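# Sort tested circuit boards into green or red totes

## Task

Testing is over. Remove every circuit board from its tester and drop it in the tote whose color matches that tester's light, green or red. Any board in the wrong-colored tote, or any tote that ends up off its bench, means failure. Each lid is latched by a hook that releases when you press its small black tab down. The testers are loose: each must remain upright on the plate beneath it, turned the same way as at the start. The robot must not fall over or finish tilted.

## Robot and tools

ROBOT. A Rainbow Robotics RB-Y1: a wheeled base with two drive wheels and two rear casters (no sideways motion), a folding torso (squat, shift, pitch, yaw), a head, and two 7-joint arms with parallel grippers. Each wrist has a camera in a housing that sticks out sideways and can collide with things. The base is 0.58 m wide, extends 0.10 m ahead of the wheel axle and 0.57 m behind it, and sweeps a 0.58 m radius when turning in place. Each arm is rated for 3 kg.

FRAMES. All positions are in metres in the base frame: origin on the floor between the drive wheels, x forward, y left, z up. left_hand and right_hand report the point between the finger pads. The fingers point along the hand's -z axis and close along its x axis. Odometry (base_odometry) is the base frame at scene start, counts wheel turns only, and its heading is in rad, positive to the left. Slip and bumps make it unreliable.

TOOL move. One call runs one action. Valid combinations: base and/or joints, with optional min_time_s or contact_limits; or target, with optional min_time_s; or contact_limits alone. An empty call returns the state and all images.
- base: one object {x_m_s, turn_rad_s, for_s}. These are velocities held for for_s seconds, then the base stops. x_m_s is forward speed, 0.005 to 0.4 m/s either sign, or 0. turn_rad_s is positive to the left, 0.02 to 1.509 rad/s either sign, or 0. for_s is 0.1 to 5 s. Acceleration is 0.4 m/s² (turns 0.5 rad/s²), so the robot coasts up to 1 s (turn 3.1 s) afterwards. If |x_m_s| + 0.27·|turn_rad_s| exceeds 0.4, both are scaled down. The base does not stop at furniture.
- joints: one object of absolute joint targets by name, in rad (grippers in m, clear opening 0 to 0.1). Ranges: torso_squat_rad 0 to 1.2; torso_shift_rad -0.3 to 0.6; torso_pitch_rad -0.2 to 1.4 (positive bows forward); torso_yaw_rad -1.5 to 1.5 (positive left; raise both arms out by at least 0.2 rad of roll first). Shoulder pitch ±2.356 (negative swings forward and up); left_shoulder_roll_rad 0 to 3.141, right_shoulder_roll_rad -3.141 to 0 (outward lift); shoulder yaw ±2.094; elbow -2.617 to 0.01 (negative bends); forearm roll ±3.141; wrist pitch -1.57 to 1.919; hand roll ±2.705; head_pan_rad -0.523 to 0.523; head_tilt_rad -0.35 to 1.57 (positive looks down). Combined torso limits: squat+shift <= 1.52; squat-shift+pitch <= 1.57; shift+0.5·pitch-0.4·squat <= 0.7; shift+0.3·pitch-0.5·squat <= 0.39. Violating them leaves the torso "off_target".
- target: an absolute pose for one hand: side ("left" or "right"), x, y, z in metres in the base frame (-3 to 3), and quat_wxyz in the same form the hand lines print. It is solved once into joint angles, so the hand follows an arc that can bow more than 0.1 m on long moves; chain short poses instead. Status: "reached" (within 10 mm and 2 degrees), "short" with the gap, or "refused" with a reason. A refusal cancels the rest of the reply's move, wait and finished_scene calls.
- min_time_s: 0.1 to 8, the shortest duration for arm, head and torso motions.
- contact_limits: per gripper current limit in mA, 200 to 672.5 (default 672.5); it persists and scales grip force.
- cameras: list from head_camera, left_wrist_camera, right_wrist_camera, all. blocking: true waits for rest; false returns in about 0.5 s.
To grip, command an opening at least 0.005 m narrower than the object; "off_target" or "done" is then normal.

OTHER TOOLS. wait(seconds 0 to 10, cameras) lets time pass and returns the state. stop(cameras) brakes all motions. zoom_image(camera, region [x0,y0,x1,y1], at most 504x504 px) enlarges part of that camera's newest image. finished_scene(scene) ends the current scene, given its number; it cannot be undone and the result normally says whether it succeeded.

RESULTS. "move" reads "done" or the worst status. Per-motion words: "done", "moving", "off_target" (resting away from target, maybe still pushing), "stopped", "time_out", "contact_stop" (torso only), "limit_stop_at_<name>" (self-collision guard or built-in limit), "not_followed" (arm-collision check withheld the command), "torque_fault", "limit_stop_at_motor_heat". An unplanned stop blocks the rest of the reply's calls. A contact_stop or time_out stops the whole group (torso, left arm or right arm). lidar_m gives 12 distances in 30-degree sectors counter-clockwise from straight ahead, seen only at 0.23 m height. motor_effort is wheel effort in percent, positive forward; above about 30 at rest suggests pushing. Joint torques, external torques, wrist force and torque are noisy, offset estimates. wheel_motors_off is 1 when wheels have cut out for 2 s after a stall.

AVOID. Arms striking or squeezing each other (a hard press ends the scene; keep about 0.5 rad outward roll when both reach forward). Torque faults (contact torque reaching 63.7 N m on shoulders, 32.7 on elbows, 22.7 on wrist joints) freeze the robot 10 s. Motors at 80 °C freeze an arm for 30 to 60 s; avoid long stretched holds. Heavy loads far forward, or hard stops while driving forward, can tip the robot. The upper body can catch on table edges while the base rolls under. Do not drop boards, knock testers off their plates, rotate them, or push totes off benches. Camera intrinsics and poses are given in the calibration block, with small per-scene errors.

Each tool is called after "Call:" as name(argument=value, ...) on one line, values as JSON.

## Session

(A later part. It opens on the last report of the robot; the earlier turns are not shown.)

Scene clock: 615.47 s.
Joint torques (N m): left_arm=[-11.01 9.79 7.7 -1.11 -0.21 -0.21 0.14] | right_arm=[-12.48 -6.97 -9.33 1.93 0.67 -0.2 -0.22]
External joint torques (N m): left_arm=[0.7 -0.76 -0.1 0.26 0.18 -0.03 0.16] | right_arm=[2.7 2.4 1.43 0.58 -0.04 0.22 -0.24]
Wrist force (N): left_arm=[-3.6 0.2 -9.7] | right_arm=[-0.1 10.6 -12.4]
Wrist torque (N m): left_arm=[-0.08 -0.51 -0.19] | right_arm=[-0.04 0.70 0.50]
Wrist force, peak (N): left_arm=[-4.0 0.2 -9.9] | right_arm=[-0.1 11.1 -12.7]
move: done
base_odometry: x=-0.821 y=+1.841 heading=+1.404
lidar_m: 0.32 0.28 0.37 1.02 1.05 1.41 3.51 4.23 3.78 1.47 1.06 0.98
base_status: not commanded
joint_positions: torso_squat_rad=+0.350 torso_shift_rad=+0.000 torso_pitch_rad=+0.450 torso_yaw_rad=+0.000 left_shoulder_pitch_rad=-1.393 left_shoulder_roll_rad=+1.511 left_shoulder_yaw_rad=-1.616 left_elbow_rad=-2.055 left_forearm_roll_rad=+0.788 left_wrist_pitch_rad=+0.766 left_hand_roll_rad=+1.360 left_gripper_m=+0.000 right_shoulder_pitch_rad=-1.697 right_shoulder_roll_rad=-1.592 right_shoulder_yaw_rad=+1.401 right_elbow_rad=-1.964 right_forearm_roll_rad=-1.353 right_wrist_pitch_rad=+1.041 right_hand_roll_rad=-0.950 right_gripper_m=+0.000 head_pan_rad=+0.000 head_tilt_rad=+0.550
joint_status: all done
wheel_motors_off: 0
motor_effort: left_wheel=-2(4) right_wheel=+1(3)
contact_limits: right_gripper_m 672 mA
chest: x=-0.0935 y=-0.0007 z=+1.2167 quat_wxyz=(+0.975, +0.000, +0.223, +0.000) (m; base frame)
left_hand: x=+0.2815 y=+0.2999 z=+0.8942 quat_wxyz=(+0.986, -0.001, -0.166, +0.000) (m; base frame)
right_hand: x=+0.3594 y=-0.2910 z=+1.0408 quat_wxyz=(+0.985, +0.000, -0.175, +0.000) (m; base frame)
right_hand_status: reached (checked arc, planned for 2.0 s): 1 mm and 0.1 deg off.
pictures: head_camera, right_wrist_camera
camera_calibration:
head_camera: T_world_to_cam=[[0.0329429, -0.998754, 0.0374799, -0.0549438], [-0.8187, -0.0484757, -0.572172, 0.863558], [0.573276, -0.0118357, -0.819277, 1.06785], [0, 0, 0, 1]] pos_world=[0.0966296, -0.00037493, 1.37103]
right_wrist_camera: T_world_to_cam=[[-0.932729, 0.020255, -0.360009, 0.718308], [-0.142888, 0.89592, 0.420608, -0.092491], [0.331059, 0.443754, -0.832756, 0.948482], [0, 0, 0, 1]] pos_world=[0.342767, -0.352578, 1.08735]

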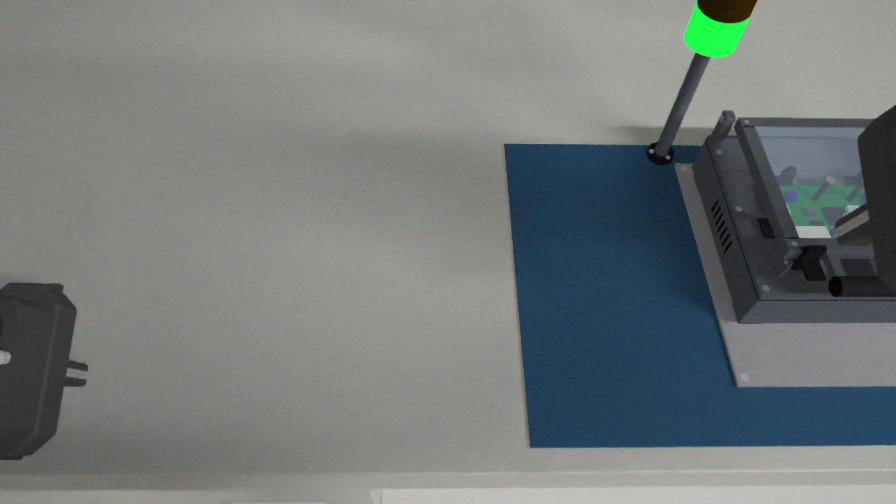

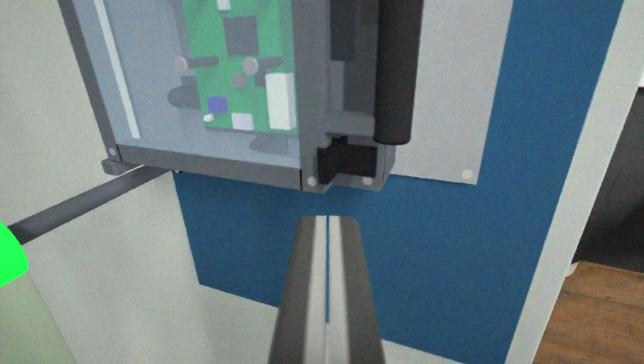

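Call:
move(target={"side":"right","x":0.364,"y":-0.295,"z":0.992,"quat_wxyz":[0.985,0,-0.174,0]}, min_time_s=2)

Call:
move(target={"side":"right","x":0.364,"y":-0.295,"z":0.974,"quat_wxyz":[0.985,0,-0.174,0]}, min_time_s=2, cameras=["right_wrist_camera","head_camera"])

Scene clock: 625.73 s.
Joint torques (N m): left_arm=[-10.97 9.84 7.73 -1.23 -0.17 -0.12 0.14] | right_arm=[-13.05 -7.85 -9 1.53 0.67 -0.78 -0.4]
External joint torques (N m): left_arm=[0.73 -0.71 -0.07 0.14 0.22 0.06 0.15] | right_arm=[2.71 2.61 1.5 0.69 -0.01 -0.38 -0.42]
Wrist force (N): left_arm=[-4.2 0.3 -9.7] | right_arm=[-0.2 10.5 -12.5]
Wrist torque (N m): left_arm=[-0.09 -0.57 -0.19] | right_arm=[-0.04 0.70 0.50]
Wrist force, peak (N): left_arm=[-4.1 0.0 -9.8] | right_arm=[-0.2 10.8 -12.9]
move: done
base_odometry: x=-0.821 y=+1.841 heading=+1.404
lidar_m: 0.32 0.29 0.38 1.02 1.06 1.41 3.52 4.23 3.79 1.46 1.06 0.97
base_status: not commanded
joint_positions: torso_squat_rad=+0.350 torso_shift_rad=+0.000 torso_pitch_rad=+0.450 torso_yaw_rad=+0.000 left_shoulder_pitch_rad=-1.393 left_shoulder_roll_rad=+1.511 left_shoulder_yaw_rad=-1.616 left_elbow_rad=-2.055 left_forearm_roll_rad=+0.788 left_wrist_pitch_rad=+0.766 left_hand_roll_rad=+1.360 left_gripper_m=+0.000 right_shoulder_pitch_rad=-1.616 right_shoulder_roll_rad=-1.523 right_shoulder_yaw_rad=+1.457 right_elbow_rad=-1.900 right_forearm_roll_rad=-1.252 right_wrist_pitch_rad=+0.936 right_hand_roll_rad=-0.984 right_gripper_m=+0.000 head_pan_rad=+0.000 head_tilt_rad=+0.550
joint_status: all done
wheel_motors_off: 0
motor_effort: left_wheel=-2(3) right_wheel=+0(3)
contact_limits: right_gripper_m 672 mA
chest: x=-0.0935 y=-0.0007 z=+1.2167 quat_wxyz=(+0.975, +0.000, +0.223, +0.000) (m; base frame)
left_hand: x=+0.2815 y=+0.2999 z=+0.8942 quat_wxyz=(+0.986, -0.001, -0.166, +0.000) (m; base frame)
right_hand: x=+0.3639 y=-0.2951 z=+0.9926 quat_wxyz=(+0.985, +0.000, -0.174, +0.000) (m; base frame)
right_hand_status: reached (checked arc, planned for 2.0 s): 1 mm and 0.1 deg off.
pictures: none

Scene clock: 628.07 s.
Joint torques (N m): left_arm=[-10.93 9.72 7.77 -1.05 -0.22 -0.12 0.2] | right_arm=[-4.51 -0.16 -1.81 6.75 2.86 -2.78 -0.46]
External joint torques (N m): left_arm=[0.8 -0.8 -0.05 0.3 0.17 0.06 0.22] | right_arm=[11.45 10.62 8.58 6.06 2.18 -2.39 -0.48]
Wrist force (N): left_arm=[-3.7 0.4 -9.2] | right_arm=[-11.9 9.2 47.6]
Wrist torque (N m): left_arm=[-0.09 -0.50 -0.19] | right_arm=[0.14 1.46 0.59]
Wrist force, peak (N): left_arm=[-4.2 0.1 -9.7] | right_arm=[-12.1 9.2 48.4]
move: done
base_odometry: x=-0.821 y=+1.841 heading=+1.404
lidar_m: 0.33 0.28 0.37 1.02 1.05 1.42 3.52 4.23 3.80 1.47 1.06 0.98
base_status: not commanded
joint_positions: torso_squat_rad=+0.350 torso_shift_rad=-0.001 torso_pitch_rad=+0.448 torso_yaw_rad=+0.000 left_shoulder_pitch_rad=-1.393 left_shoulder_roll_rad=+1.511 left_shoulder_yaw_rad=-1.616 left_elbow_rad=-2.055 left_forearm_roll_rad=+0.788 left_wrist_pitch_rad=+0.766 left_hand_roll_rad=+1.360 left_gripper_m=+0.000 right_shoulder_pitch_rad=-1.588 right_shoulder_roll_rad=-1.495 right_shoulder_yaw_rad=+1.473 right_elbow_rad=-1.878 right_forearm_roll_rad=-1.211 right_wrist_pitch_rad=+0.901 right_hand_roll_rad=-1.006 right_gripper_m=+0.000 head_pan_rad=+0.000 head_tilt_rad=+0.550
joint_status: all done
wheel_motors_off: 0
motor_effort: left_wheel=-3(4) right_wheel=+7(10)
contact_limits: right_gripper_m 672 mA
chest: x=-0.0947 y=-0.0005 z=+1.2169 quat_wxyz=(+0.975, +0.000, +0.222, +0.000) (m; base frame)
left_hand: x=+0.2810 y=+0.2999 z=+0.8951 quat_wxyz=(+0.986, -0.001, -0.167, +0.000) (m; base frame)
right_hand: x=+0.3643 y=-0.2949 z=+0.9776 quat_wxyz=(+0.984, +0.000, -0.177, +0.000) (m; base frame)
right_hand_status: reached (checked arc, planned for 2.0 s): 4 mm and 0.4 deg off.
pictures: head_camera, right_wrist_camera
camera_calibration:
head_camera: T_world_to_cam=[[0.0325456, -0.998741, 0.0381859, -0.0555495], [-0.817443, -0.0485824, -0.573957, 0.864996], [0.575089, -0.0125351, -0.817995, 1.06742], [0, 0, 0, 1]] pos_world=[0.0950286, -0.0000756968, 1.37174]
right_wrist_camera: T_world_to_cam=[[-0.931025, 0.020738, -0.364365, 0.703863], [-0.144419, 0.895953, 0.420013, -0.0604873], [0.335164, 0.443664, -0.83116, 0.892964], [0, 0, 0, 1]] pos_world=[0.347289, -0.356579, 1.02406]

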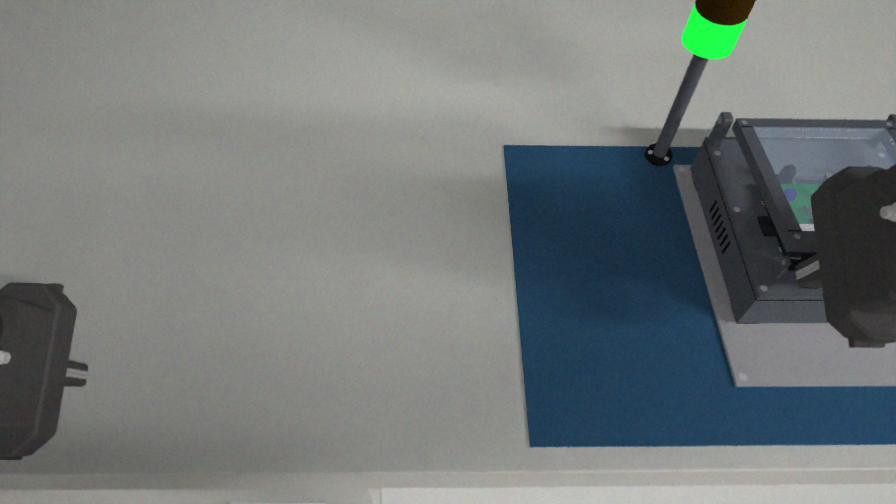

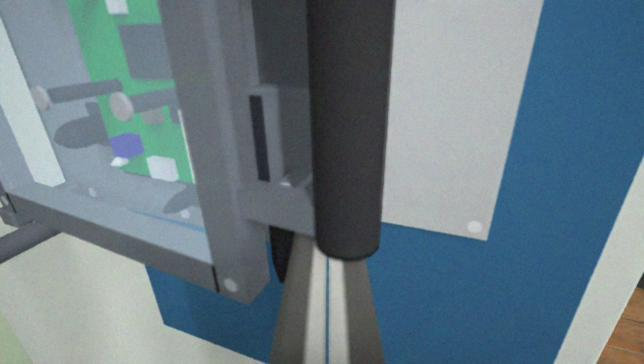

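Call:
move(target={"side":"right","x":0.364,"y":-0.292,"z":1.0,"quat_wxyz":[0.985,0,-0.174,0]}, min_time_s=2)

Call:
move(target={"side":"right","x":0.345,"y":-0.3,"z":1.08,"quat_wxyz":[0.985,0,-0.174,0]}, min_time_s=1.5, cameras=["right_wrist_camera","head_camera"])

Call:
move(target={"side":"right","x":0.345,"y":-0.356,"z":1.06,"quat_wxyz":[0.985,0,-0.174,0]}, min_time_s=1.5)

Call:
move(joints={"right_gripper_m":0.034}, cameras=["right_wrist_camera"])

Scene clock: 642.60 s.
Joint torques (N m): left_arm=[-11 9.7 7.78 -1.2 -0.21 -0.09 0.15] | right_arm=[-16.05 -11.69 -11.52 0.21 0.11 -0.06 0.35]
External joint torques (N m): left_arm=[0.7 -0.84 -0.02 0.17 0.18 0.09 0.16] | right_arm=[-0.2 -1.4 -0.95 -0.69 -0.58 0.34 0.34]
Wrist force (N): left_arm=[-3.8 -0.1 -9.7] | right_arm=[0.2 10.7 -12.9]
Wrist torque (N m): left_arm=[-0.02 -0.54 -0.19] | right_arm=[-0.07 0.73 0.50]
Wrist force, peak (N): left_arm=[-4.2 0.2 -9.8] | right_arm=[-12.0 9.5 48.1]
move: done
base_odometry: x=-0.821 y=+1.841 heading=+1.404
lidar_m: 0.32 0.28 0.38 1.03 1.05 1.42 3.51 4.23 3.78 1.46 1.06 0.98
base_status: not commanded
joint_positions: torso_squat_rad=+0.350 torso_shift_rad=+0.000 torso_pitch_rad=+0.450 torso_yaw_rad=+0.000 left_shoulder_pitch_rad=-1.393 left_shoulder_roll_rad=+1.511 left_shoulder_yaw_rad=-1.616 left_elbow_rad=-2.055 left_forearm_roll_rad=+0.788 left_wrist_pitch_rad=+0.766 left_hand_roll_rad=+1.360 left_gripper_m=+0.000 right_shoulder_pitch_rad=-1.630 right_shoulder_roll_rad=-1.522 right_shoulder_yaw_rad=+1.450 right_elbow_rad=-1.902 right_forearm_roll_rad=-1.269 right_wrist_pitch_rad=+0.954 right_hand_roll_rad=-0.979 right_gripper_m=+0.000 head_pan_rad=+0.000 head_tilt_rad=+0.550
joint_status: all done
wheel_motors_off: 0
motor_effort: left_wheel=-2(4) right_wheel=+5(10)
contact_limits: right_gripper_m 672 mA
chest: x=-0.0936 y=-0.0007 z=+1.2167 quat_wxyz=(+0.975, +0.000, +0.223, +0.000) (m; base frame)
left_hand: x=+0.2815 y=+0.2999 z=+0.8943 quat_wxyz=(+0.986, -0.001, -0.166, +0.000) (m; base frame)
right_hand: x=+0.3648 y=-0.2919 z=+0.9985 quat_wxyz=(+0.985, +0.000, -0.173, +0.000) (m; base frame)
right_hand_status: reached (checked arc, planned for 2.0 s): 2 mm and 0.1 deg off.
pictures: none

Scene clock: 644.43 s.
Joint torques (N m): left_arm=[-11.06 10.07 7.82 -1.12 -0.14 -0.12 0.15] | right_arm=[-13.96 -9.53 -11.33 1.33 0.25 -0.27 0.22]
External joint torques (N m): left_arm=[0.64 -0.48 0.02 0.24 0.25 0.06 0.17] | right_arm=[-0.1 -1.16 -0.6 -0.59 -0.47 0.18 0.2]
Wrist force (N): left_arm=[-3.9 0.0 -9.7] | right_arm=[-0.1 10.6 -12.5]
Wrist torque (N m): left_arm=[-0.06 -0.55 -0.20] | right_arm=[-0.04 0.70 0.50]
Wrist force, peak (N): left_arm=[-4.1 0.3 -9.8] | right_arm=[0.0 11.0 -13.0]
move: done
base_odometry: x=-0.821 y=+1.841 heading=+1.404
lidar_m: 0.32 0.28 0.37 1.02 1.06 1.41 3.52 4.23 3.79 1.46 1.06 0.98
base_status: not commanded
joint_positions: torso_squat_rad=+0.350 torso_shift_rad=+0.000 torso_pitch_rad=+0.450 torso_yaw_rad=+0.000 left_shoulder_pitch_rad=-1.393 left_shoulder_roll_rad=+1.511 left_shoulder_yaw_rad=-1.616 left_elbow_rad=-2.055 left_forearm_roll_rad=+0.788 left_wrist_pitch_rad=+0.766 left_hand_roll_rad=+1.360 left_gripper_m=+0.000 right_shoulder_pitch_rad=-1.757 right_shoulder_roll_rad=-1.691 right_shoulder_yaw_rad=+1.362 right_elbow_rad=-2.027 right_forearm_roll_rad=-1.450 right_wrist_pitch_rad=+1.109 right_hand_roll_rad=-0.899 right_gripper_m=+0.000 head_pan_rad=+0.000 head_tilt_rad=+0.550
joint_status: all done
wheel_motors_off: 0
motor_effort: left_wheel=-2(4) right_wheel=+6(8)
contact_limits: right_gripper_m 672 mA
chest: x=-0.0936 y=-0.0007 z=+1.2167 quat_wxyz=(+0.975, +0.000, +0.223, +0.000) (m; base frame)
left_hand: x=+0.2815 y=+0.2999 z=+0.8943 quat_wxyz=(+0.986, -0.001, -0.166, +0.000) (m; base frame)
right_hand: x=+0.3450 y=-0.2999 z=+1.0799 quat_wxyz=(+0.985, +0.000, -0.174, +0.000) (m; base frame)
right_hand_status: reached (checked arc, planned for 1.5 s): 0 mm and 0.0 deg off.
pictures: head_camera, right_wrist_camera
camera_calibration:
head_camera: T_world_to_cam=[[0.0328792, -0.998753, 0.0375701, -0.0549621], [-0.818576, -0.0484778, -0.572349, 0.86377], [0.573457, -0.0119356, -0.819149, 1.0678], [0, 0, 0, 1]] pos_world=[0.0965296, -0.000275087, 1.37113]
right_wrist_camera: T_world_to_cam=[[-0.933402, 0.0201745, -0.358266, 0.71739], [-0.142173, 0.895916, 0.420858, -0.10349], [0.329467, 0.443765, -0.833381, 0.991118], [0, 0, 0, 1]] pos_world=[0.328359, -0.361578, 1.12655]

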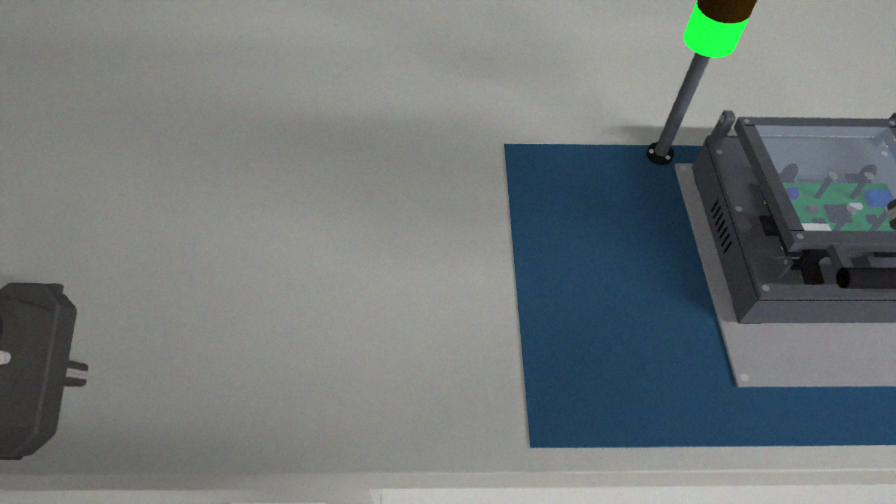

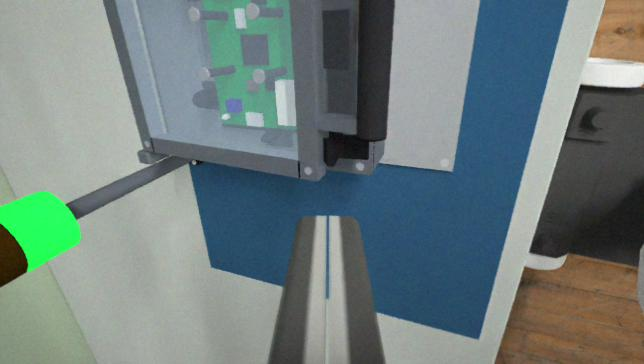

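Scene clock: 646.27 s.
Joint torques (N m): left_arm=[-11.02 9.79 7.73 -1.08 -0.15 -0.17 0.14] | right_arm=[-10.32 -11.01 -9.2 2.55 0.17 -0.85 0.33]
External joint torques (N m): left_arm=[0.69 -0.76 -0.07 0.29 0.24 0.01 0.16] | right_arm=[2.35 -1.22 1.49 0.46 -0.45 -0.3 0.31]
Wrist force (N): left_arm=[-3.8 0.2 -9.1] | right_arm=[0.0 10.5 -12.7]
Wrist torque (N m): left_arm=[-0.07 -0.53 -0.20] | right_arm=[-0.03 0.71 0.50]
Wrist force, peak (N): left_arm=[-4.1 0.0 -9.8] | right_arm=[-0.3 11.0 -12.8]
move: done
base_odometry: x=-0.821 y=+1.841 heading=+1.404
lidar_m: 0.33 0.28 0.37 1.03 1.06 1.41 3.52 4.23 3.79 1.46 1.06 0.98
base_status: not commanded
joint_positions: torso_squat_rad=+0.350 torso_shift_rad=+0.000 torso_pitch_rad=+0.450 torso_yaw_rad=+0.000 left_shoulder_pitch_rad=-1.393 left_shoulder_roll_rad=+1.511 left_shoulder_yaw_rad=-1.616 left_elbow_rad=-2.055 left_forearm_roll_rad=+0.788 left_wrist_pitch_rad=+0.766 left_hand_roll_rad=+1.360 left_gripper_m=+0.000 right_shoulder_pitch_rad=-1.675 right_shoulder_roll_rad=-1.781 right_shoulder_yaw_rad=+1.408 right_elbow_rad=-1.945 right_forearm_roll_rad=-1.490 right_wrist_pitch_rad=+0.974 right_hand_roll_rad=-0.715 right_gripper_m=+0.000 head_pan_rad=+0.000 head_tilt_rad=+0.550
joint_status: all done
wheel_motors_off: 0
motor_effort: left_wheel=-2(4) right_wheel=+4(7)
contact_limits: right_gripper_m 672 mA
chest: x=-0.0936 y=-0.0007 z=+1.2167 quat_wxyz=(+0.975, +0.000, +0.223, +0.000) (m; base frame)
left_hand: x=+0.2815 y=+0.2999 z=+0.8943 quat_wxyz=(+0.986, -0.001, -0.166, +0.000) (m; base frame)
right_hand: x=+0.3452 y=-0.3558 z=+1.0605 quat_wxyz=(+0.984, -0.001, -0.176, +0.000) (m; base frame)
right_hand_status: reached (checked arc, planned for 1.5 s): 1 mm and 0.2 deg off.
pictures: none

Scene clock: 647.13 s.
Joint torques (N m): left_arm=[-11.29 9.7 8.02 -1.09 -0.18 -0.13 0.18] | right_arm=[-10.37 -11.04 -9.32 2.54 0.09 -0.87 0.24]
External joint torques (N m): left_arm=[0.42 -0.84 0.22 0.28 0.21 0.05 0.2] | right_arm=[2.29 -1.25 1.37 0.45 -0.53 -0.32 0.22]
Wrist force (N): left_arm=[-4.0 0.2 -9.4] | right_arm=[-0.3 10.9 -12.6]
Wrist torque (N m): left_arm=[-0.08 -0.55 -0.19] | right_arm=[-0.09 0.68 0.49]
Wrist force, peak (N): left_arm=[-3.9 -0.1 -9.7] | right_arm=[0.0 11.1 -12.7]
move: done
base_odometry: x=-0.821 y=+1.841 heading=+1.404
lidar_m: 0.32 0.28 0.37 1.03 1.06 1.41 3.51 4.22 3.78 1.46 1.06 0.98
base_status: not commanded
joint_positions: torso_squat_rad=+0.350 torso_shift_rad=+0.000 torso_pitch_rad=+0.450 torso_yaw_rad=+0.000 left_shoulder_pitch_rad=-1.393 left_shoulder_roll_rad=+1.511 left_shoulder_yaw_rad=-1.616 left_elbow_rad=-2.055 left_forearm_roll_rad=+0.788 left_wrist_pitch_rad=+0.766 left_hand_roll_rad=+1.360 left_gripper_m=+0.000 right_shoulder_pitch_rad=-1.675 right_shoulder_roll_rad=-1.781 right_shoulder_yaw_rad=+1.408 right_elbow_rad=-1.945 right_forearm_roll_rad=-1.490 right_wrist_pitch_rad=+0.974 right_hand_roll_rad=-0.715 right_gripper_m=+0.034 head_pan_rad=+0.000 head_tilt_rad=+0.550
joint_status: all done
wheel_motors_off: 0
motor_effort: left_wheel=-2(3) right_wheel=+6(8)
contact_limits: right_gripper_m 672 mA
chest: x=-0.0936 y=-0.0007 z=+1.2167 quat_wxyz=(+0.975, +0.000, +0.223, +0.000) (m; base frame)
left_hand: x=+0.2815 y=+0.2999 z=+0.8943 quat_wxyz=(+0.986, -0.001, -0.166, +0.000) (m; base frame)
right_hand: x=+0.3452 y=-0.3558 z=+1.0605 quat_wxyz=(+0.984, -0.001, -0.176, +0.000) (m; base frame)
pictures: right_wrist_camera
camera_calibration:
right_wrist_camera: T_world_to_cam=[[-0.932128, 0.0206386, -0.361539, 0.714981], [-0.142598, 0.896792, 0.418843, -0.0426776], [0.33287, 0.44197, -0.832982, 0.997363], [0, 0, 0, 1]] pos_world=[0.328376, -0.417288, 1.10716]

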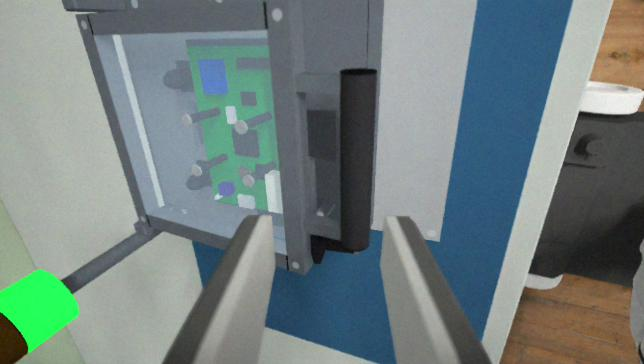

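Call:
move(target={"side":"right","x":0.361,"y":-0.354,"z":1.005,"quat_wxyz":[0.985,0,-0.174,0]}, min_time_s=1.5, cameras=["right_wrist_camera"])

Call:
move(target={"side":"right","x":0.361,"y":-0.354,"z":0.972,"quat_wxyz":[0.985,0,-0.174,0]}, min_time_s=1.5, cameras=["right_wrist_camera"])

Call:
move(joints={"right_gripper_m":0.012}, contact_limits={"right_gripper_m":300}, cameras=["head_camera","right_wrist_camera"])

Scene clock: 657.83 s.
Joint torques (N m): left_arm=[-11.2 9.81 7.72 -0.96 -0.17 -0.22 0.17] | right_arm=[-11.65 -8.86 -8.98 2.17 0.56 -0.88 -0.29]
External joint torques (N m): left_arm=[0.5 -0.74 -0.08 0.4 0.22 -0.04 0.19] | right_arm=[2.51 2.38 1.46 0.56 -0.02 -0.35 -0.31]
Wrist force (N): left_arm=[-4.0 0.0 -9.6] | right_arm=[-0.1 10.7 -12.7]
Wrist torque (N m): left_arm=[-0.06 -0.56 -0.20] | right_arm=[-0.05 0.70 0.50]
Wrist force, peak (N): left_arm=[-4.2 0.3 -9.8] | right_arm=[-0.1 10.9 -13.0]
move: done
base_odometry: x=-0.821 y=+1.841 heading=+1.404
lidar_m: 0.31 0.28 0.37 1.03 1.05 1.41 3.51 4.23 3.80 1.46 1.06 0.97
base_status: not commanded
joint_positions: torso_squat_rad=+0.350 torso_shift_rad=+0.000 torso_pitch_rad=+0.450 torso_yaw_rad=+0.000 left_shoulder_pitch_rad=-1.393 left_shoulder_roll_rad=+1.511 left_shoulder_yaw_rad=-1.616 left_elbow_rad=-2.055 left_forearm_roll_rad=+0.788 left_wrist_pitch_rad=+0.766 left_hand_roll_rad=+1.360 left_gripper_m=+0.000 right_shoulder_pitch_rad=-1.598 right_shoulder_roll_rad=-1.659 right_shoulder_yaw_rad=+1.472 right_elbow_rad=-1.844 right_forearm_roll_rad=-1.394 right_wrist_pitch_rad=+0.856 right_hand_roll_rad=-0.756 right_gripper_m=+0.034 head_pan_rad=+0.000 head_tilt_rad=+0.550
joint_status: all done
wheel_motors_off: 0
motor_effort: left_wheel=-2(4) right_wheel=+6(8)
contact_limits: right_gripper_m 672 mA
chest: x=-0.0936 y=-0.0007 z=+1.2167 quat_wxyz=(+0.975, +0.000, +0.223, +0.000) (m; base frame)
left_hand: x=+0.2815 y=+0.2999 z=+0.8943 quat_wxyz=(+0.986, -0.001, -0.166, +0.000) (m; base frame)
right_hand: x=+0.3606 y=-0.3540 z=+1.0058 quat_wxyz=(+0.985, +0.000, -0.175, +0.000) (m; base frame)
right_hand_status: reached (checked arc, planned for 1.5 s): 1 mm and 0.1 deg off.
pictures: right_wrist_camera
camera_calibration:
right_wrist_camera: T_world_to_cam=[[-0.932915, 0.0202265, -0.359528, 0.707588], [-0.142586, 0.896066, 0.420399, -0.0210333], [0.330663, 0.443461, -0.833069, 0.947355], [0, 0, 0, 1]] pos_world=[0.343865, -0.41558, 1.05245]

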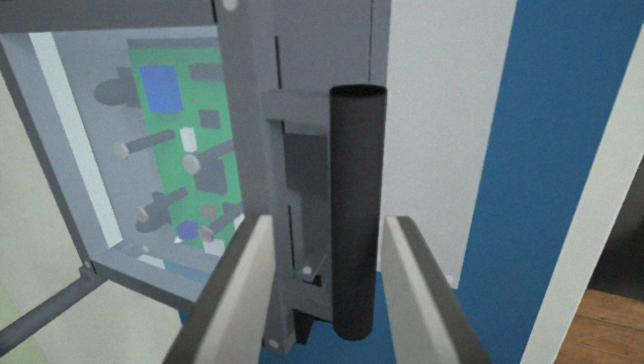

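Scene clock: 659.67 s.
Joint torques (N m): left_arm=[-11.1 9.67 7.96 -1.07 -0.16 -0.09 0.17] | right_arm=[-13.29 -9.57 -9.88 2.45 0.86 -1.37 -0.27]
External joint torques (N m): left_arm=[0.6 -0.87 0.16 0.3 0.23 0.09 0.19] | right_arm=[1.28 2.41 0.24 1.11 0.3 -0.86 -0.29]
Wrist force (N): left_arm=[-3.8 0.0 -9.6] | right_arm=[-2.5 10.6 -12.8]
Wrist torque (N m): left_arm=[-0.05 -0.50 -0.21] | right_arm=[-0.05 0.82 0.53]
Wrist force, peak (N): left_arm=[-4.2 0.1 -9.8] | right_arm=[-2.2 10.8 -13.2]
move: done
base_odometry: x=-0.821 y=+1.841 heading=+1.404
lidar_m: 0.31 0.28 0.37 1.03 1.05 1.41 3.51 4.23 3.78 1.46 1.06 0.97
base_status: not commanded
joint_positions: torso_squat_rad=+0.350 torso_shift_rad=+0.000 torso_pitch_rad=+0.450 torso_yaw_rad=+0.000 left_shoulder_pitch_rad=-1.393 left_shoulder_roll_rad=+1.511 left_shoulder_yaw_rad=-1.616 left_elbow_rad=-2.055 left_forearm_roll_rad=+0.788 left_wrist_pitch_rad=+0.766 left_hand_roll_rad=+1.360 left_gripper_m=+0.000 right_shoulder_pitch_rad=-1.546 right_shoulder_roll_rad=-1.602 right_shoulder_yaw_rad=+1.509 right_elbow_rad=-1.802 right_forearm_roll_rad=-1.326 right_wrist_pitch_rad=+0.782 right_hand_roll_rad=-0.797 right_gripper_m=+0.034 head_pan_rad=+0.000 head_tilt_rad=+0.550
joint_status: all done
wheel_motors_off: 0
motor_effort: left_wheel=-2(4) right_wheel=+6(8)
contact_limits: right_gripper_m 672 mA
chest: x=-0.0936 y=-0.0007 z=+1.2167 quat_wxyz=(+0.975, +0.000, +0.223, +0.000) (m; base frame)
left_hand: x=+0.2815 y=+0.2999 z=+0.8943 quat_wxyz=(+0.986, -0.001, -0.166, +0.000) (m; base frame)
right_hand: x=+0.3609 y=-0.3541 z=+0.9723 quat_wxyz=(+0.985, +0.000, -0.174, +0.000) (m; base frame)
right_hand_status: reached (checked arc, planned for 1.5 s): 0 mm and 0.0 deg off.
pictures: right_wrist_camera
camera_calibration:
right_wrist_camera: T_world_to_cam=[[-0.933268, 0.0203762, -0.358602, 0.695157], [-0.14209, 0.896002, 0.420703, -0.00722121], [0.32988, 0.443583, -0.833315, 0.919974], [0, 0, 0, 1]] pos_world=[0.344261, -0.415779, 1.01895]

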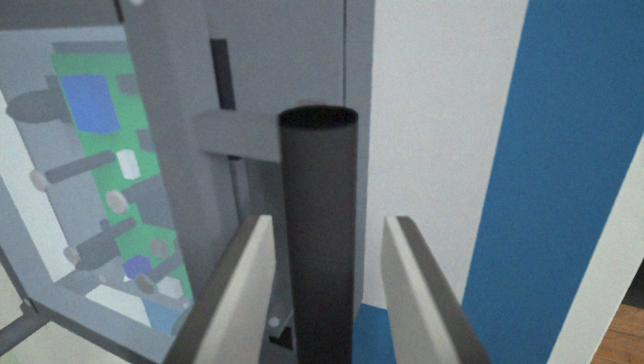

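Scene clock: 660.40 s.
Joint torques (N m): left_arm=[-10.93 10.18 7.76 -1.1 -0.22 -0.12 0.15] | right_arm=[-12.5 -9.55 -8.51 0.54 -0.39 0.14 -0.32]
External joint torques (N m): left_arm=[0.77 -0.37 -0.03 0.27 0.17 0.06 0.16] | right_arm=[2.07 2.43 1.62 -0.81 -0.95 0.65 -0.34]
Wrist force (N): left_arm=[-4.2 0.1 -9.5] | right_arm=[5.4 9.8 -14.3]
Wrist torque (N m): left_arm=[-0.06 -0.56 -0.21] | right_arm=[-0.01 0.71 0.73]
Wrist force, peak (N): left_arm=[-4.1 0.3 -9.9] | right_arm=[7.7 10.2 -16.5]
move: done
base_odometry: x=-0.821 y=+1.841 heading=+1.404
lidar_m: 0.31 0.28 0.38 1.03 1.07 1.41 3.52 4.23 3.79 1.46 1.06 0.98
base_status: not commanded
joint_positions: torso_squat_rad=+0.350 torso_shift_rad=+0.000 torso_pitch_rad=+0.450 torso_yaw_rad=+0.000 left_shoulder_pitch_rad=-1.393 left_shoulder_roll_rad=+1.511 left_shoulder_yaw_rad=-1.616 left_elbow_rad=-2.055 left_forearm_roll_rad=+0.788 left_wrist_pitch_rad=+0.766 left_hand_roll_rad=+1.360 left_gripper_m=+0.000 right_shoulder_pitch_rad=-1.546 right_shoulder_roll_rad=-1.602 right_shoulder_yaw_rad=+1.508 right_elbow_rad=-1.802 right_forearm_roll_rad=-1.326 right_wrist_pitch_rad=+0.782 right_hand_roll_rad=-0.797 right_gripper_m=+0.015 head_pan_rad=+0.000 head_tilt_rad=+0.550
joint_status: all done
wheel_motors_off: 0
motor_effort: left_wheel=-2(4) right_wheel=+3(6)
contact_limits: right_gripper_m 300 mA
chest: x=-0.0935 y=-0.0007 z=+1.2167 quat_wxyz=(+0.975, +0.000, +0.223, +0.000) (m; base frame)
left_hand: x=+0.2815 y=+0.3000 z=+0.8942 quat_wxyz=(+0.986, -0.001, -0.166, +0.000) (m; base frame)
right_hand: x=+0.3613 y=-0.3542 z=+0.9724 quat_wxyz=(+0.985, +0.000, -0.175, +0.000) (m; base frame)
pictures: head_camera, right_wrist_camera
camera_calibration:
head_camera: T_world_to_cam=[[0.0328819, -0.998753, 0.0375674, -0.0549619], [-0.818623, -0.0484775, -0.572282, 0.863763], [0.573389, -0.0119358, -0.819196, 1.06782], [0, 0, 0, 1]] pos_world=[0.0966296, -0.000275089, 1.37113]
right_wrist_camera: T_world_to_cam=[[-0.932923, 0.0203583, -0.359501, 0.696267], [-0.142508, 0.896005, 0.420556, -0.00692514], [0.330676, 0.443578, -0.833002, 0.919364], [0, 0, 0, 1]] pos_world=[0.344565, -0.415779, 1.01905]

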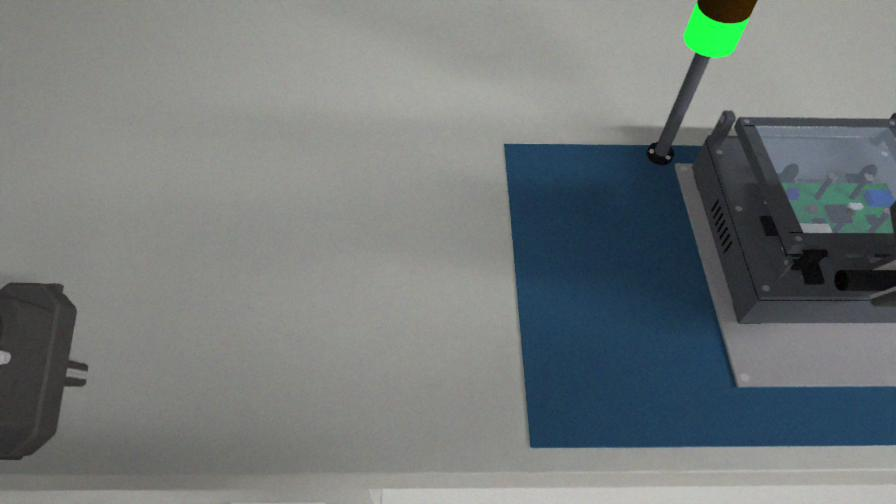

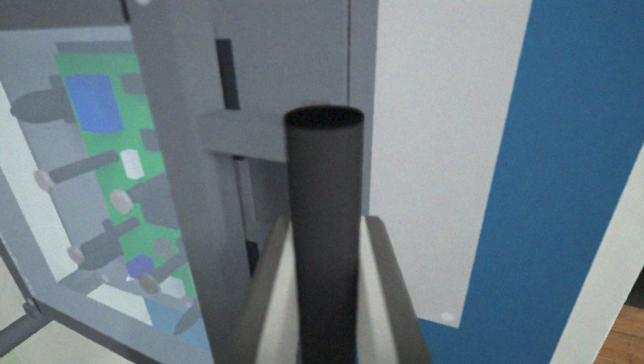

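Call:
move(target={"side":"right","x":0.371,"y":-0.354,"z":1.03,"quat_wxyz":[0.985,0,-0.174,0]}, min_time_s=1.5, cameras=["head_camera"])

Call:
move(target={"side":"right","x":0.402,"y":-0.354,"z":1.082,"quat_wxyz":[0.985,0,-0.174,0]}, min_time_s=1.5)

Call:
move(target={"side":"right","x":0.447,"y":-0.354,"z":1.12,"quat_wxyz":[0.985,0,-0.174,0]}, min_time_s=1.5)

Call:
move(target={"side":"right","x":0.494,"y":-0.354,"z":1.14,"quat_wxyz":[0.97,0,-0.24,0]}, min_time_s=1.5)

Call:
move(target={"side":"right","x":0.534,"y":-0.354,"z":1.14,"quat_wxyz":[0.92,0,-0.391,0]}, min_time_s=1.5, cameras=["head_camera","right_wrist_camera"])

Scene clock: 674.43 s.
Joint torques (N m): left_arm=[-11.06 9.68 7.54 -1.17 -0.16 -0.24 0.09] | right_arm=[-15.25 -14.59 -11.75 0.61 -0.48 0.65 0.11]
External joint torques (N m): left_arm=[0.64 -0.87 -0.25 0.2 0.22 -0.06 0.1] | right_arm=[-0.73 -3.88 -1.04 -1.25 -1.07 1.21 0.09]
Wrist force (N): left_arm=[-4.0 0.3 -9.6] | right_arm=[4.7 11.5 -22.1]
Wrist torque (N m): left_arm=[-0.09 -0.55 -0.20] | right_arm=[-0.02 0.74 0.68]
Wrist force, peak (N): left_arm=[-4.1 0.2 -9.8] | right_arm=[5.3 12.1 -22.8]
move: done
base_odometry: x=-0.821 y=+1.841 heading=+1.404
lidar_m: 0.31 0.29 0.38 1.03 1.06 1.41 3.52 4.23 3.79 1.46 1.06 0.97
base_status: not commanded
joint_positions: torso_squat_rad=+0.350 torso_shift_rad=+0.000 torso_pitch_rad=+0.450 torso_yaw_rad=+0.000 left_shoulder_pitch_rad=-1.393 left_shoulder_roll_rad=+1.511 left_shoulder_yaw_rad=-1.616 left_elbow_rad=-2.055 left_forearm_roll_rad=+0.788 left_wrist_pitch_rad=+0.766 left_hand_roll_rad=+1.360 left_gripper_m=+0.000 right_shoulder_pitch_rad=-1.647 right_shoulder_roll_rad=-1.661 right_shoulder_yaw_rad=+1.444 right_elbow_rad=-1.812 right_forearm_roll_rad=-1.461 right_wrist_pitch_rad=+0.920 right_hand_roll_rad=-0.700 right_gripper_m=+0.015 head_pan_rad=+0.000 head_tilt_rad=+0.550
joint_status: all done
wheel_motors_off: 0
motor_effort: left_wheel=-2(3) right_wheel=+2(4)
contact_limits: right_gripper_m 300 mA
chest: x=-0.0933 y=-0.0007 z=+1.2167 quat_wxyz=(+0.975, +0.000, +0.223, +0.000) (m; base frame)
left_hand: x=+0.2815 y=+0.3000 z=+0.8941 quat_wxyz=(+0.986, -0.001, -0.165, +0.000) (m; base frame)
right_hand: x=+0.3711 y=-0.3536 z=+1.0294 quat_wxyz=(+0.985, +0.000, -0.174, +0.000) (m; base frame)
right_hand_status: reached (checked arc, planned for 1.5 s): 1 mm and 0.1 deg off.
pictures: head_camera
camera_calibration:
head_camera: T_world_to_cam=[[0.0329495, -0.998754, 0.0374761, -0.0549458], [-0.818779, -0.0484773, -0.572058, 0.863573], [0.573162, -0.0118356, -0.819357, 1.06786], [0, 0, 0, 1]] pos_world=[0.0968297, -0.000374924, 1.37103]

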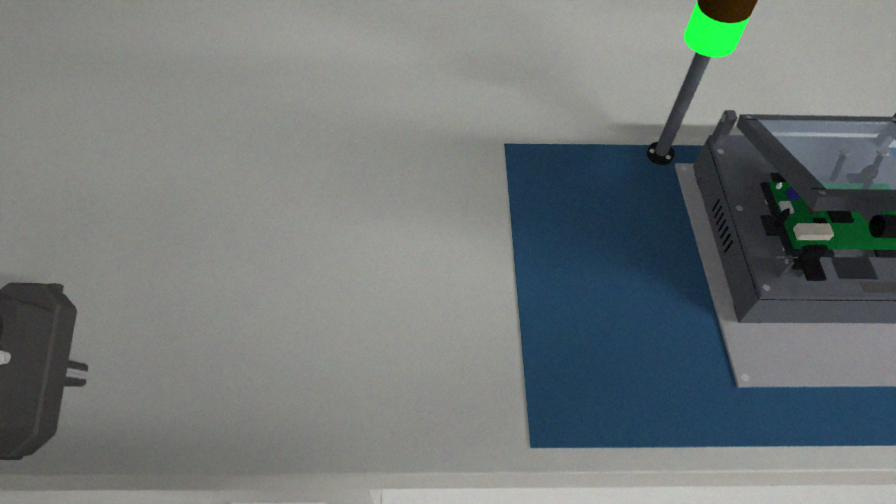

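Scene clock: 676.27 s.
Joint torques (N m): left_arm=[-11.05 9.96 7.92 -1.15 -0.24 -0.15 0.12] | right_arm=[-18.82 -7.33 -14.38 1.68 -0.73 -0.78 0.17]
External joint torques (N m): left_arm=[0.65 -0.59 0.12 0.22 0.15 0.03 0.14] | right_arm=[-2.9 2.37 -3.34 -0.54 -1.32 -0.17 0.15]
Wrist force (N): left_arm=[-4.0 0.2 -9.2] | right_arm=[0.5 6.1 -20.9]
Wrist torque (N m): left_arm=[-0.08 -0.55 -0.20] | right_arm=[-0.02 0.72 0.62]
Wrist force, peak (N): left_arm=[-4.0 0.2 -9.8] | right_arm=[2.6 15.2 -23.5]
move: done
base_odometry: x=-0.821 y=+1.841 heading=+1.404
lidar_m: 0.32 0.28 0.37 1.02 1.05 1.40 3.52 4.23 3.78 1.47 1.06 0.97
base_status: not commanded
joint_positions: torso_squat_rad=+0.350 torso_shift_rad=+0.000 torso_pitch_rad=+0.450 torso_yaw_rad=+0.000 left_shoulder_pitch_rad=-1.393 left_shoulder_roll_rad=+1.511 left_shoulder_yaw_rad=-1.616 left_elbow_rad=-2.055 left_forearm_roll_rad=+0.788 left_wrist_pitch_rad=+0.766 left_hand_roll_rad=+1.360 left_gripper_m=+0.000 right_shoulder_pitch_rad=-1.751 right_shoulder_roll_rad=-1.619 right_shoulder_yaw_rad=+1.377 right_elbow_rad=-1.669 right_forearm_roll_rad=-1.576 right_wrist_pitch_rad=+1.076 right_hand_roll_rad=-0.579 right_gripper_m=+0.015 head_pan_rad=+0.000 head_tilt_rad=+0.550
joint_status: all done
wheel_motors_off: 0
motor_effort: left_wheel=-2(4) right_wheel=+4(4)
contact_limits: right_gripper_m 300 mA
chest: x=-0.0933 y=-0.0008 z=+1.2167 quat_wxyz=(+0.975, +0.000, +0.223, +0.000) (m; base frame)
left_hand: x=+0.2815 y=+0.2999 z=+0.8941 quat_wxyz=(+0.986, -0.001, -0.165, +0.000) (m; base frame)
right_hand: x=+0.4013 y=-0.3544 z=+1.0815 quat_wxyz=(+0.985, +0.000, -0.174, -0.001) (m; base frame)
right_hand_status: reached (checked arc, planned for 1.5 s): 1 mm and 0.1 deg off.
pictures: none

Scene clock: 678.10 s.
Joint torques (N m): left_arm=[-11.19 9.87 7.84 -1.06 -0.16 -0.17 0.16] | right_arm=[-22.42 -8.22 -14.29 2.12 -0.37 -0.94 0.12]
External joint torques (N m): left_arm=[0.51 -0.68 0.05 0.3 0.23 0 0.18] | right_arm=[-3.78 0.95 -3.69 0.08 -0.9 -0.27 0.1]
Wrist force (N): left_arm=[-3.9 0.1 -9.6] | right_arm=[-0.1 7.4 -23.5]
Wrist torque (N m): left_arm=[-0.06 -0.54 -0.21] | right_arm=[-0.14 0.79 0.62]
Wrist force, peak (N): left_arm=[-4.0 0.0 -9.8] | right_arm=[-1.1 13.6 -22.7]
move: done
base_odometry: x=-0.821 y=+1.841 heading=+1.404
lidar_m: 0.32 0.28 0.37 1.03 1.06 1.41 3.52 4.23 3.79 1.46 1.07 0.98
base_status: not commanded
joint_positions: torso_squat_rad=+0.350 torso_shift_rad=+0.000 torso_pitch_rad=+0.450 torso_yaw_rad=+0.000 left_shoulder_pitch_rad=-1.393 left_shoulder_roll_rad=+1.511 left_shoulder_yaw_rad=-1.616 left_elbow_rad=-2.055 left_forearm_roll_rad=+0.788 left_wrist_pitch_rad=+0.766 left_hand_roll_rad=+1.360 left_gripper_m=+0.000 right_shoulder_pitch_rad=-1.841 right_shoulder_roll_rad=-1.474 right_shoulder_yaw_rad=+1.331 right_elbow_rad=-1.385 right_forearm_roll_rad=-1.632 right_wrist_pitch_rad=+1.213 right_hand_roll_rad=-0.433 right_gripper_m=+0.015 head_pan_rad=+0.000 head_tilt_rad=+0.550
joint_status: all done
wheel_motors_off: 0
motor_effort: left_wheel=-3(3) right_wheel=+2(5)
contact_limits: right_gripper_m 300 mA
chest: x=-0.0933 y=-0.0008 z=+1.2167 quat_wxyz=(+0.975, +0.001, +0.223, +0.000) (m; base frame)
left_hand: x=+0.2815 y=+0.2999 z=+0.8941 quat_wxyz=(+0.986, -0.001, -0.165, +0.000) (m; base frame)
right_hand: x=+0.4466 y=-0.3545 z=+1.1192 quat_wxyz=(+0.985, +0.000, -0.173, +0.000) (m; base frame)
right_hand_status: reached (checked arc, planned for 1.5 s): 1 mm and 0.1 deg off.
pictures: none

Scene clock: 679.93 s.
Joint torques (N m): left_arm=[-11.13 9.93 7.86 -1.06 -0.17 -0.15 0.17] | right_arm=[-20.85 -8.98 -12.06 3.83 1.49 -1.88 0.18]
External joint torques (N m): left_arm=[0.58 -0.61 0.06 0.31 0.22 0.03 0.19] | right_arm=[-0.83 0.3 -1.73 1.98 0.9 -0.96 0.15]
Wrist force (N): left_arm=[-3.9 0.3 -9.4] | right_arm=[-4.4 13.7 -14.3]
Wrist torque (N m): left_arm=[-0.08 -0.55 -0.19] | right_arm=[0.00 0.84 0.61]
Wrist force, peak (N): left_arm=[-4.3 0.2 -9.8] | right_arm=[-0.3 8.1 -22.8]
move: done
base_odometry: x=-0.821 y=+1.841 heading=+1.404
lidar_m: 0.31 0.28 0.37 1.03 1.06 1.41 3.52 4.22 3.79 1.46 1.06 0.98
base_status: not commanded
joint_positions: torso_squat_rad=+0.350 torso_shift_rad=+0.000 torso_pitch_rad=+0.450 torso_yaw_rad=+0.000 left_shoulder_pitch_rad=-1.393 left_shoulder_roll_rad=+1.511 left_shoulder_yaw_rad=-1.616 left_elbow_rad=-2.055 left_forearm_roll_rad=+0.788 left_wrist_pitch_rad=+0.766 left_hand_roll_rad=+1.360 left_gripper_m=+0.000 right_shoulder_pitch_rad=-1.861 right_shoulder_roll_rad=-1.403 right_shoulder_yaw_rad=+1.312 right_elbow_rad=-1.256 right_forearm_roll_rad=-1.579 right_wrist_pitch_rad=+1.123 right_hand_roll_rad=-0.395 right_gripper_m=+0.015 head_pan_rad=+0.000 head_tilt_rad=+0.550
joint_status: all done
wheel_motors_off: 0
motor_effort: left_wheel=-2(3) right_wheel=+2(5)
contact_limits: right_gripper_m 300 mA
chest: x=-0.0936 y=-0.0006 z=+1.2167 quat_wxyz=(+0.975, +0.000, +0.223, +0.000) (m; base frame)
left_hand: x=+0.2814 y=+0.3000 z=+0.8943 quat_wxyz=(+0.986, -0.001, -0.166, +0.000) (m; base frame)
right_hand: x=+0.4931 y=-0.3537 z=+1.1401 quat_wxyz=(+0.971, +0.000, -0.240, +0.000) (m; base frame)
right_hand_status: reached (checked arc, planned for 1.5 s): 1 mm and 0.1 deg off.
pictures: none

Scene clock: 681.77 s.
Joint torques (N m): left_arm=[-10.98 9.86 7.65 -1.13 -0.19 -0.19 0.17] | right_arm=[-12.64 -5.09 -6.52 -1.68 -0.69 -0.54 -0.15]
External joint torques (N m): left_arm=[0.73 -0.68 -0.16 0.24 0.2 -0.01 0.19] | right_arm=[6.82 5.45 4.74 -3.84 -1.49 0.67 -0.19]
Wrist force (N): left_arm=[-4.0 0.1 -9.6] | right_arm=[6.6 5.2 -1.7]
Wrist torque (N m): left_arm=[-0.06 -0.55 -0.20] | right_arm=[-0.02 0.58 0.42]
Wrist force, peak (N): left_arm=[-3.9 0.0 -9.8] | right_arm=[-0.4 22.0 9.0]
move: done
base_odometry: x=-0.821 y=+1.841 heading=+1.404
lidar_m: 0.32 0.29 0.38 1.03 1.06 1.42 3.52 4.23 3.78 1.46 1.05 0.98
base_status: not commanded
joint_positions: torso_squat_rad=+0.350 torso_shift_rad=+0.000 torso_pitch_rad=+0.449 torso_yaw_rad=+0.000 left_shoulder_pitch_rad=-1.393 left_shoulder_roll_rad=+1.511 left_shoulder_yaw_rad=-1.616 left_elbow_rad=-2.055 left_forearm_roll_rad=+0.788 left_wrist_pitch_rad=+0.766 left_hand_roll_rad=+1.360 left_gripper_m=+0.000 right_shoulder_pitch_rad=-1.765 right_shoulder_roll_rad=-1.457 right_shoulder_yaw_rad=+1.339 right_elbow_rad=-1.394 right_forearm_roll_rad=-1.320 right_wrist_pitch_rad=+0.733 right_hand_roll_rad=-0.622 right_gripper_m=+0.015 head_pan_rad=+0.000 head_tilt_rad=+0.550
joint_status: all done
wheel_motors_off: 0
motor_effort: left_wheel=-1(3) right_wheel=+3(5)
contact_limits: right_gripper_m 300 mA
chest: x=-0.0937 y=-0.0007 z=+1.2167 quat_wxyz=(+0.975, +0.000, +0.223, +0.000) (m; base frame)
left_hand: x=+0.2815 y=+0.2998 z=+0.8944 quat_wxyz=(+0.986, -0.001, -0.166, +0.000) (m; base frame)
right_hand: x=+0.5343 y=-0.3546 z=+1.1421 quat_wxyz=(+0.920, +0.002, -0.392, +0.000) (m; base frame)
right_hand_status: reached (checked arc, planned for 1.5 s): 2 mm and 0.2 deg off.
pictures: head_camera, right_wrist_camera
camera_calibration:
head_camera: T_world_to_cam=[[0.0327293, -0.998757, 0.0376047, -0.0550928], [-0.818423, -0.0483781, -0.572576, 0.863955], [0.573683, -0.0120366, -0.818989, 1.06776], [0, 0, 0, 1]] pos_world=[0.0963296, -0.000375617, 1.37123]
right_wrist_camera: T_world_to_cam=[[-0.680335, 0.0206548, -0.73261, 1.21004], [-0.314732, 0.894507, 0.317493, 0.155901], [0.661882, 0.446577, -0.602063, 0.564101], [0, 0, 0, 1]] pos_world=[0.498929, -0.416362, 1.17661]

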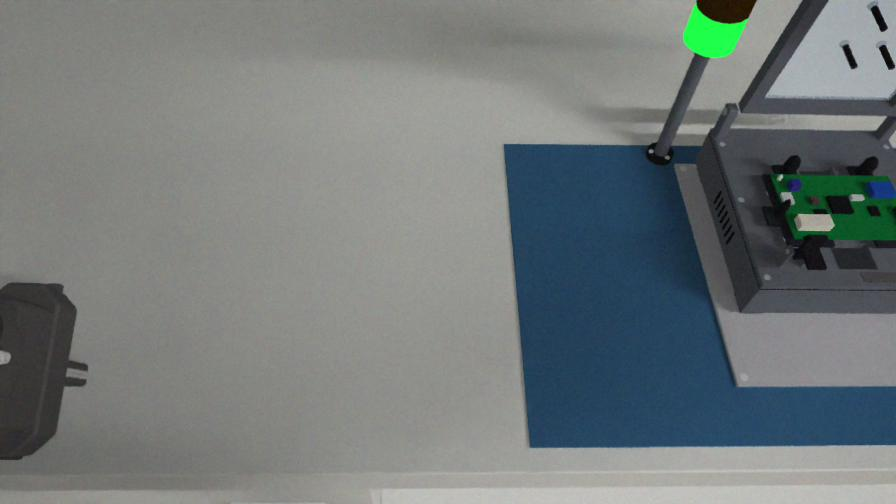

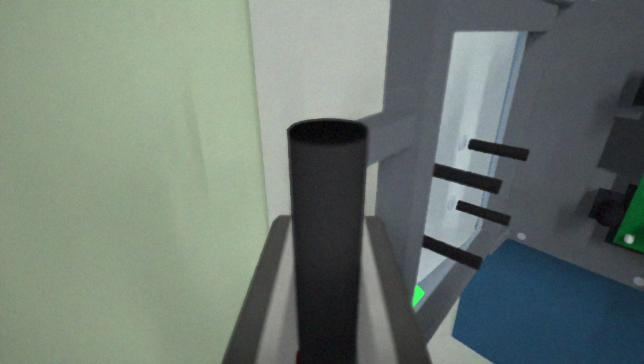

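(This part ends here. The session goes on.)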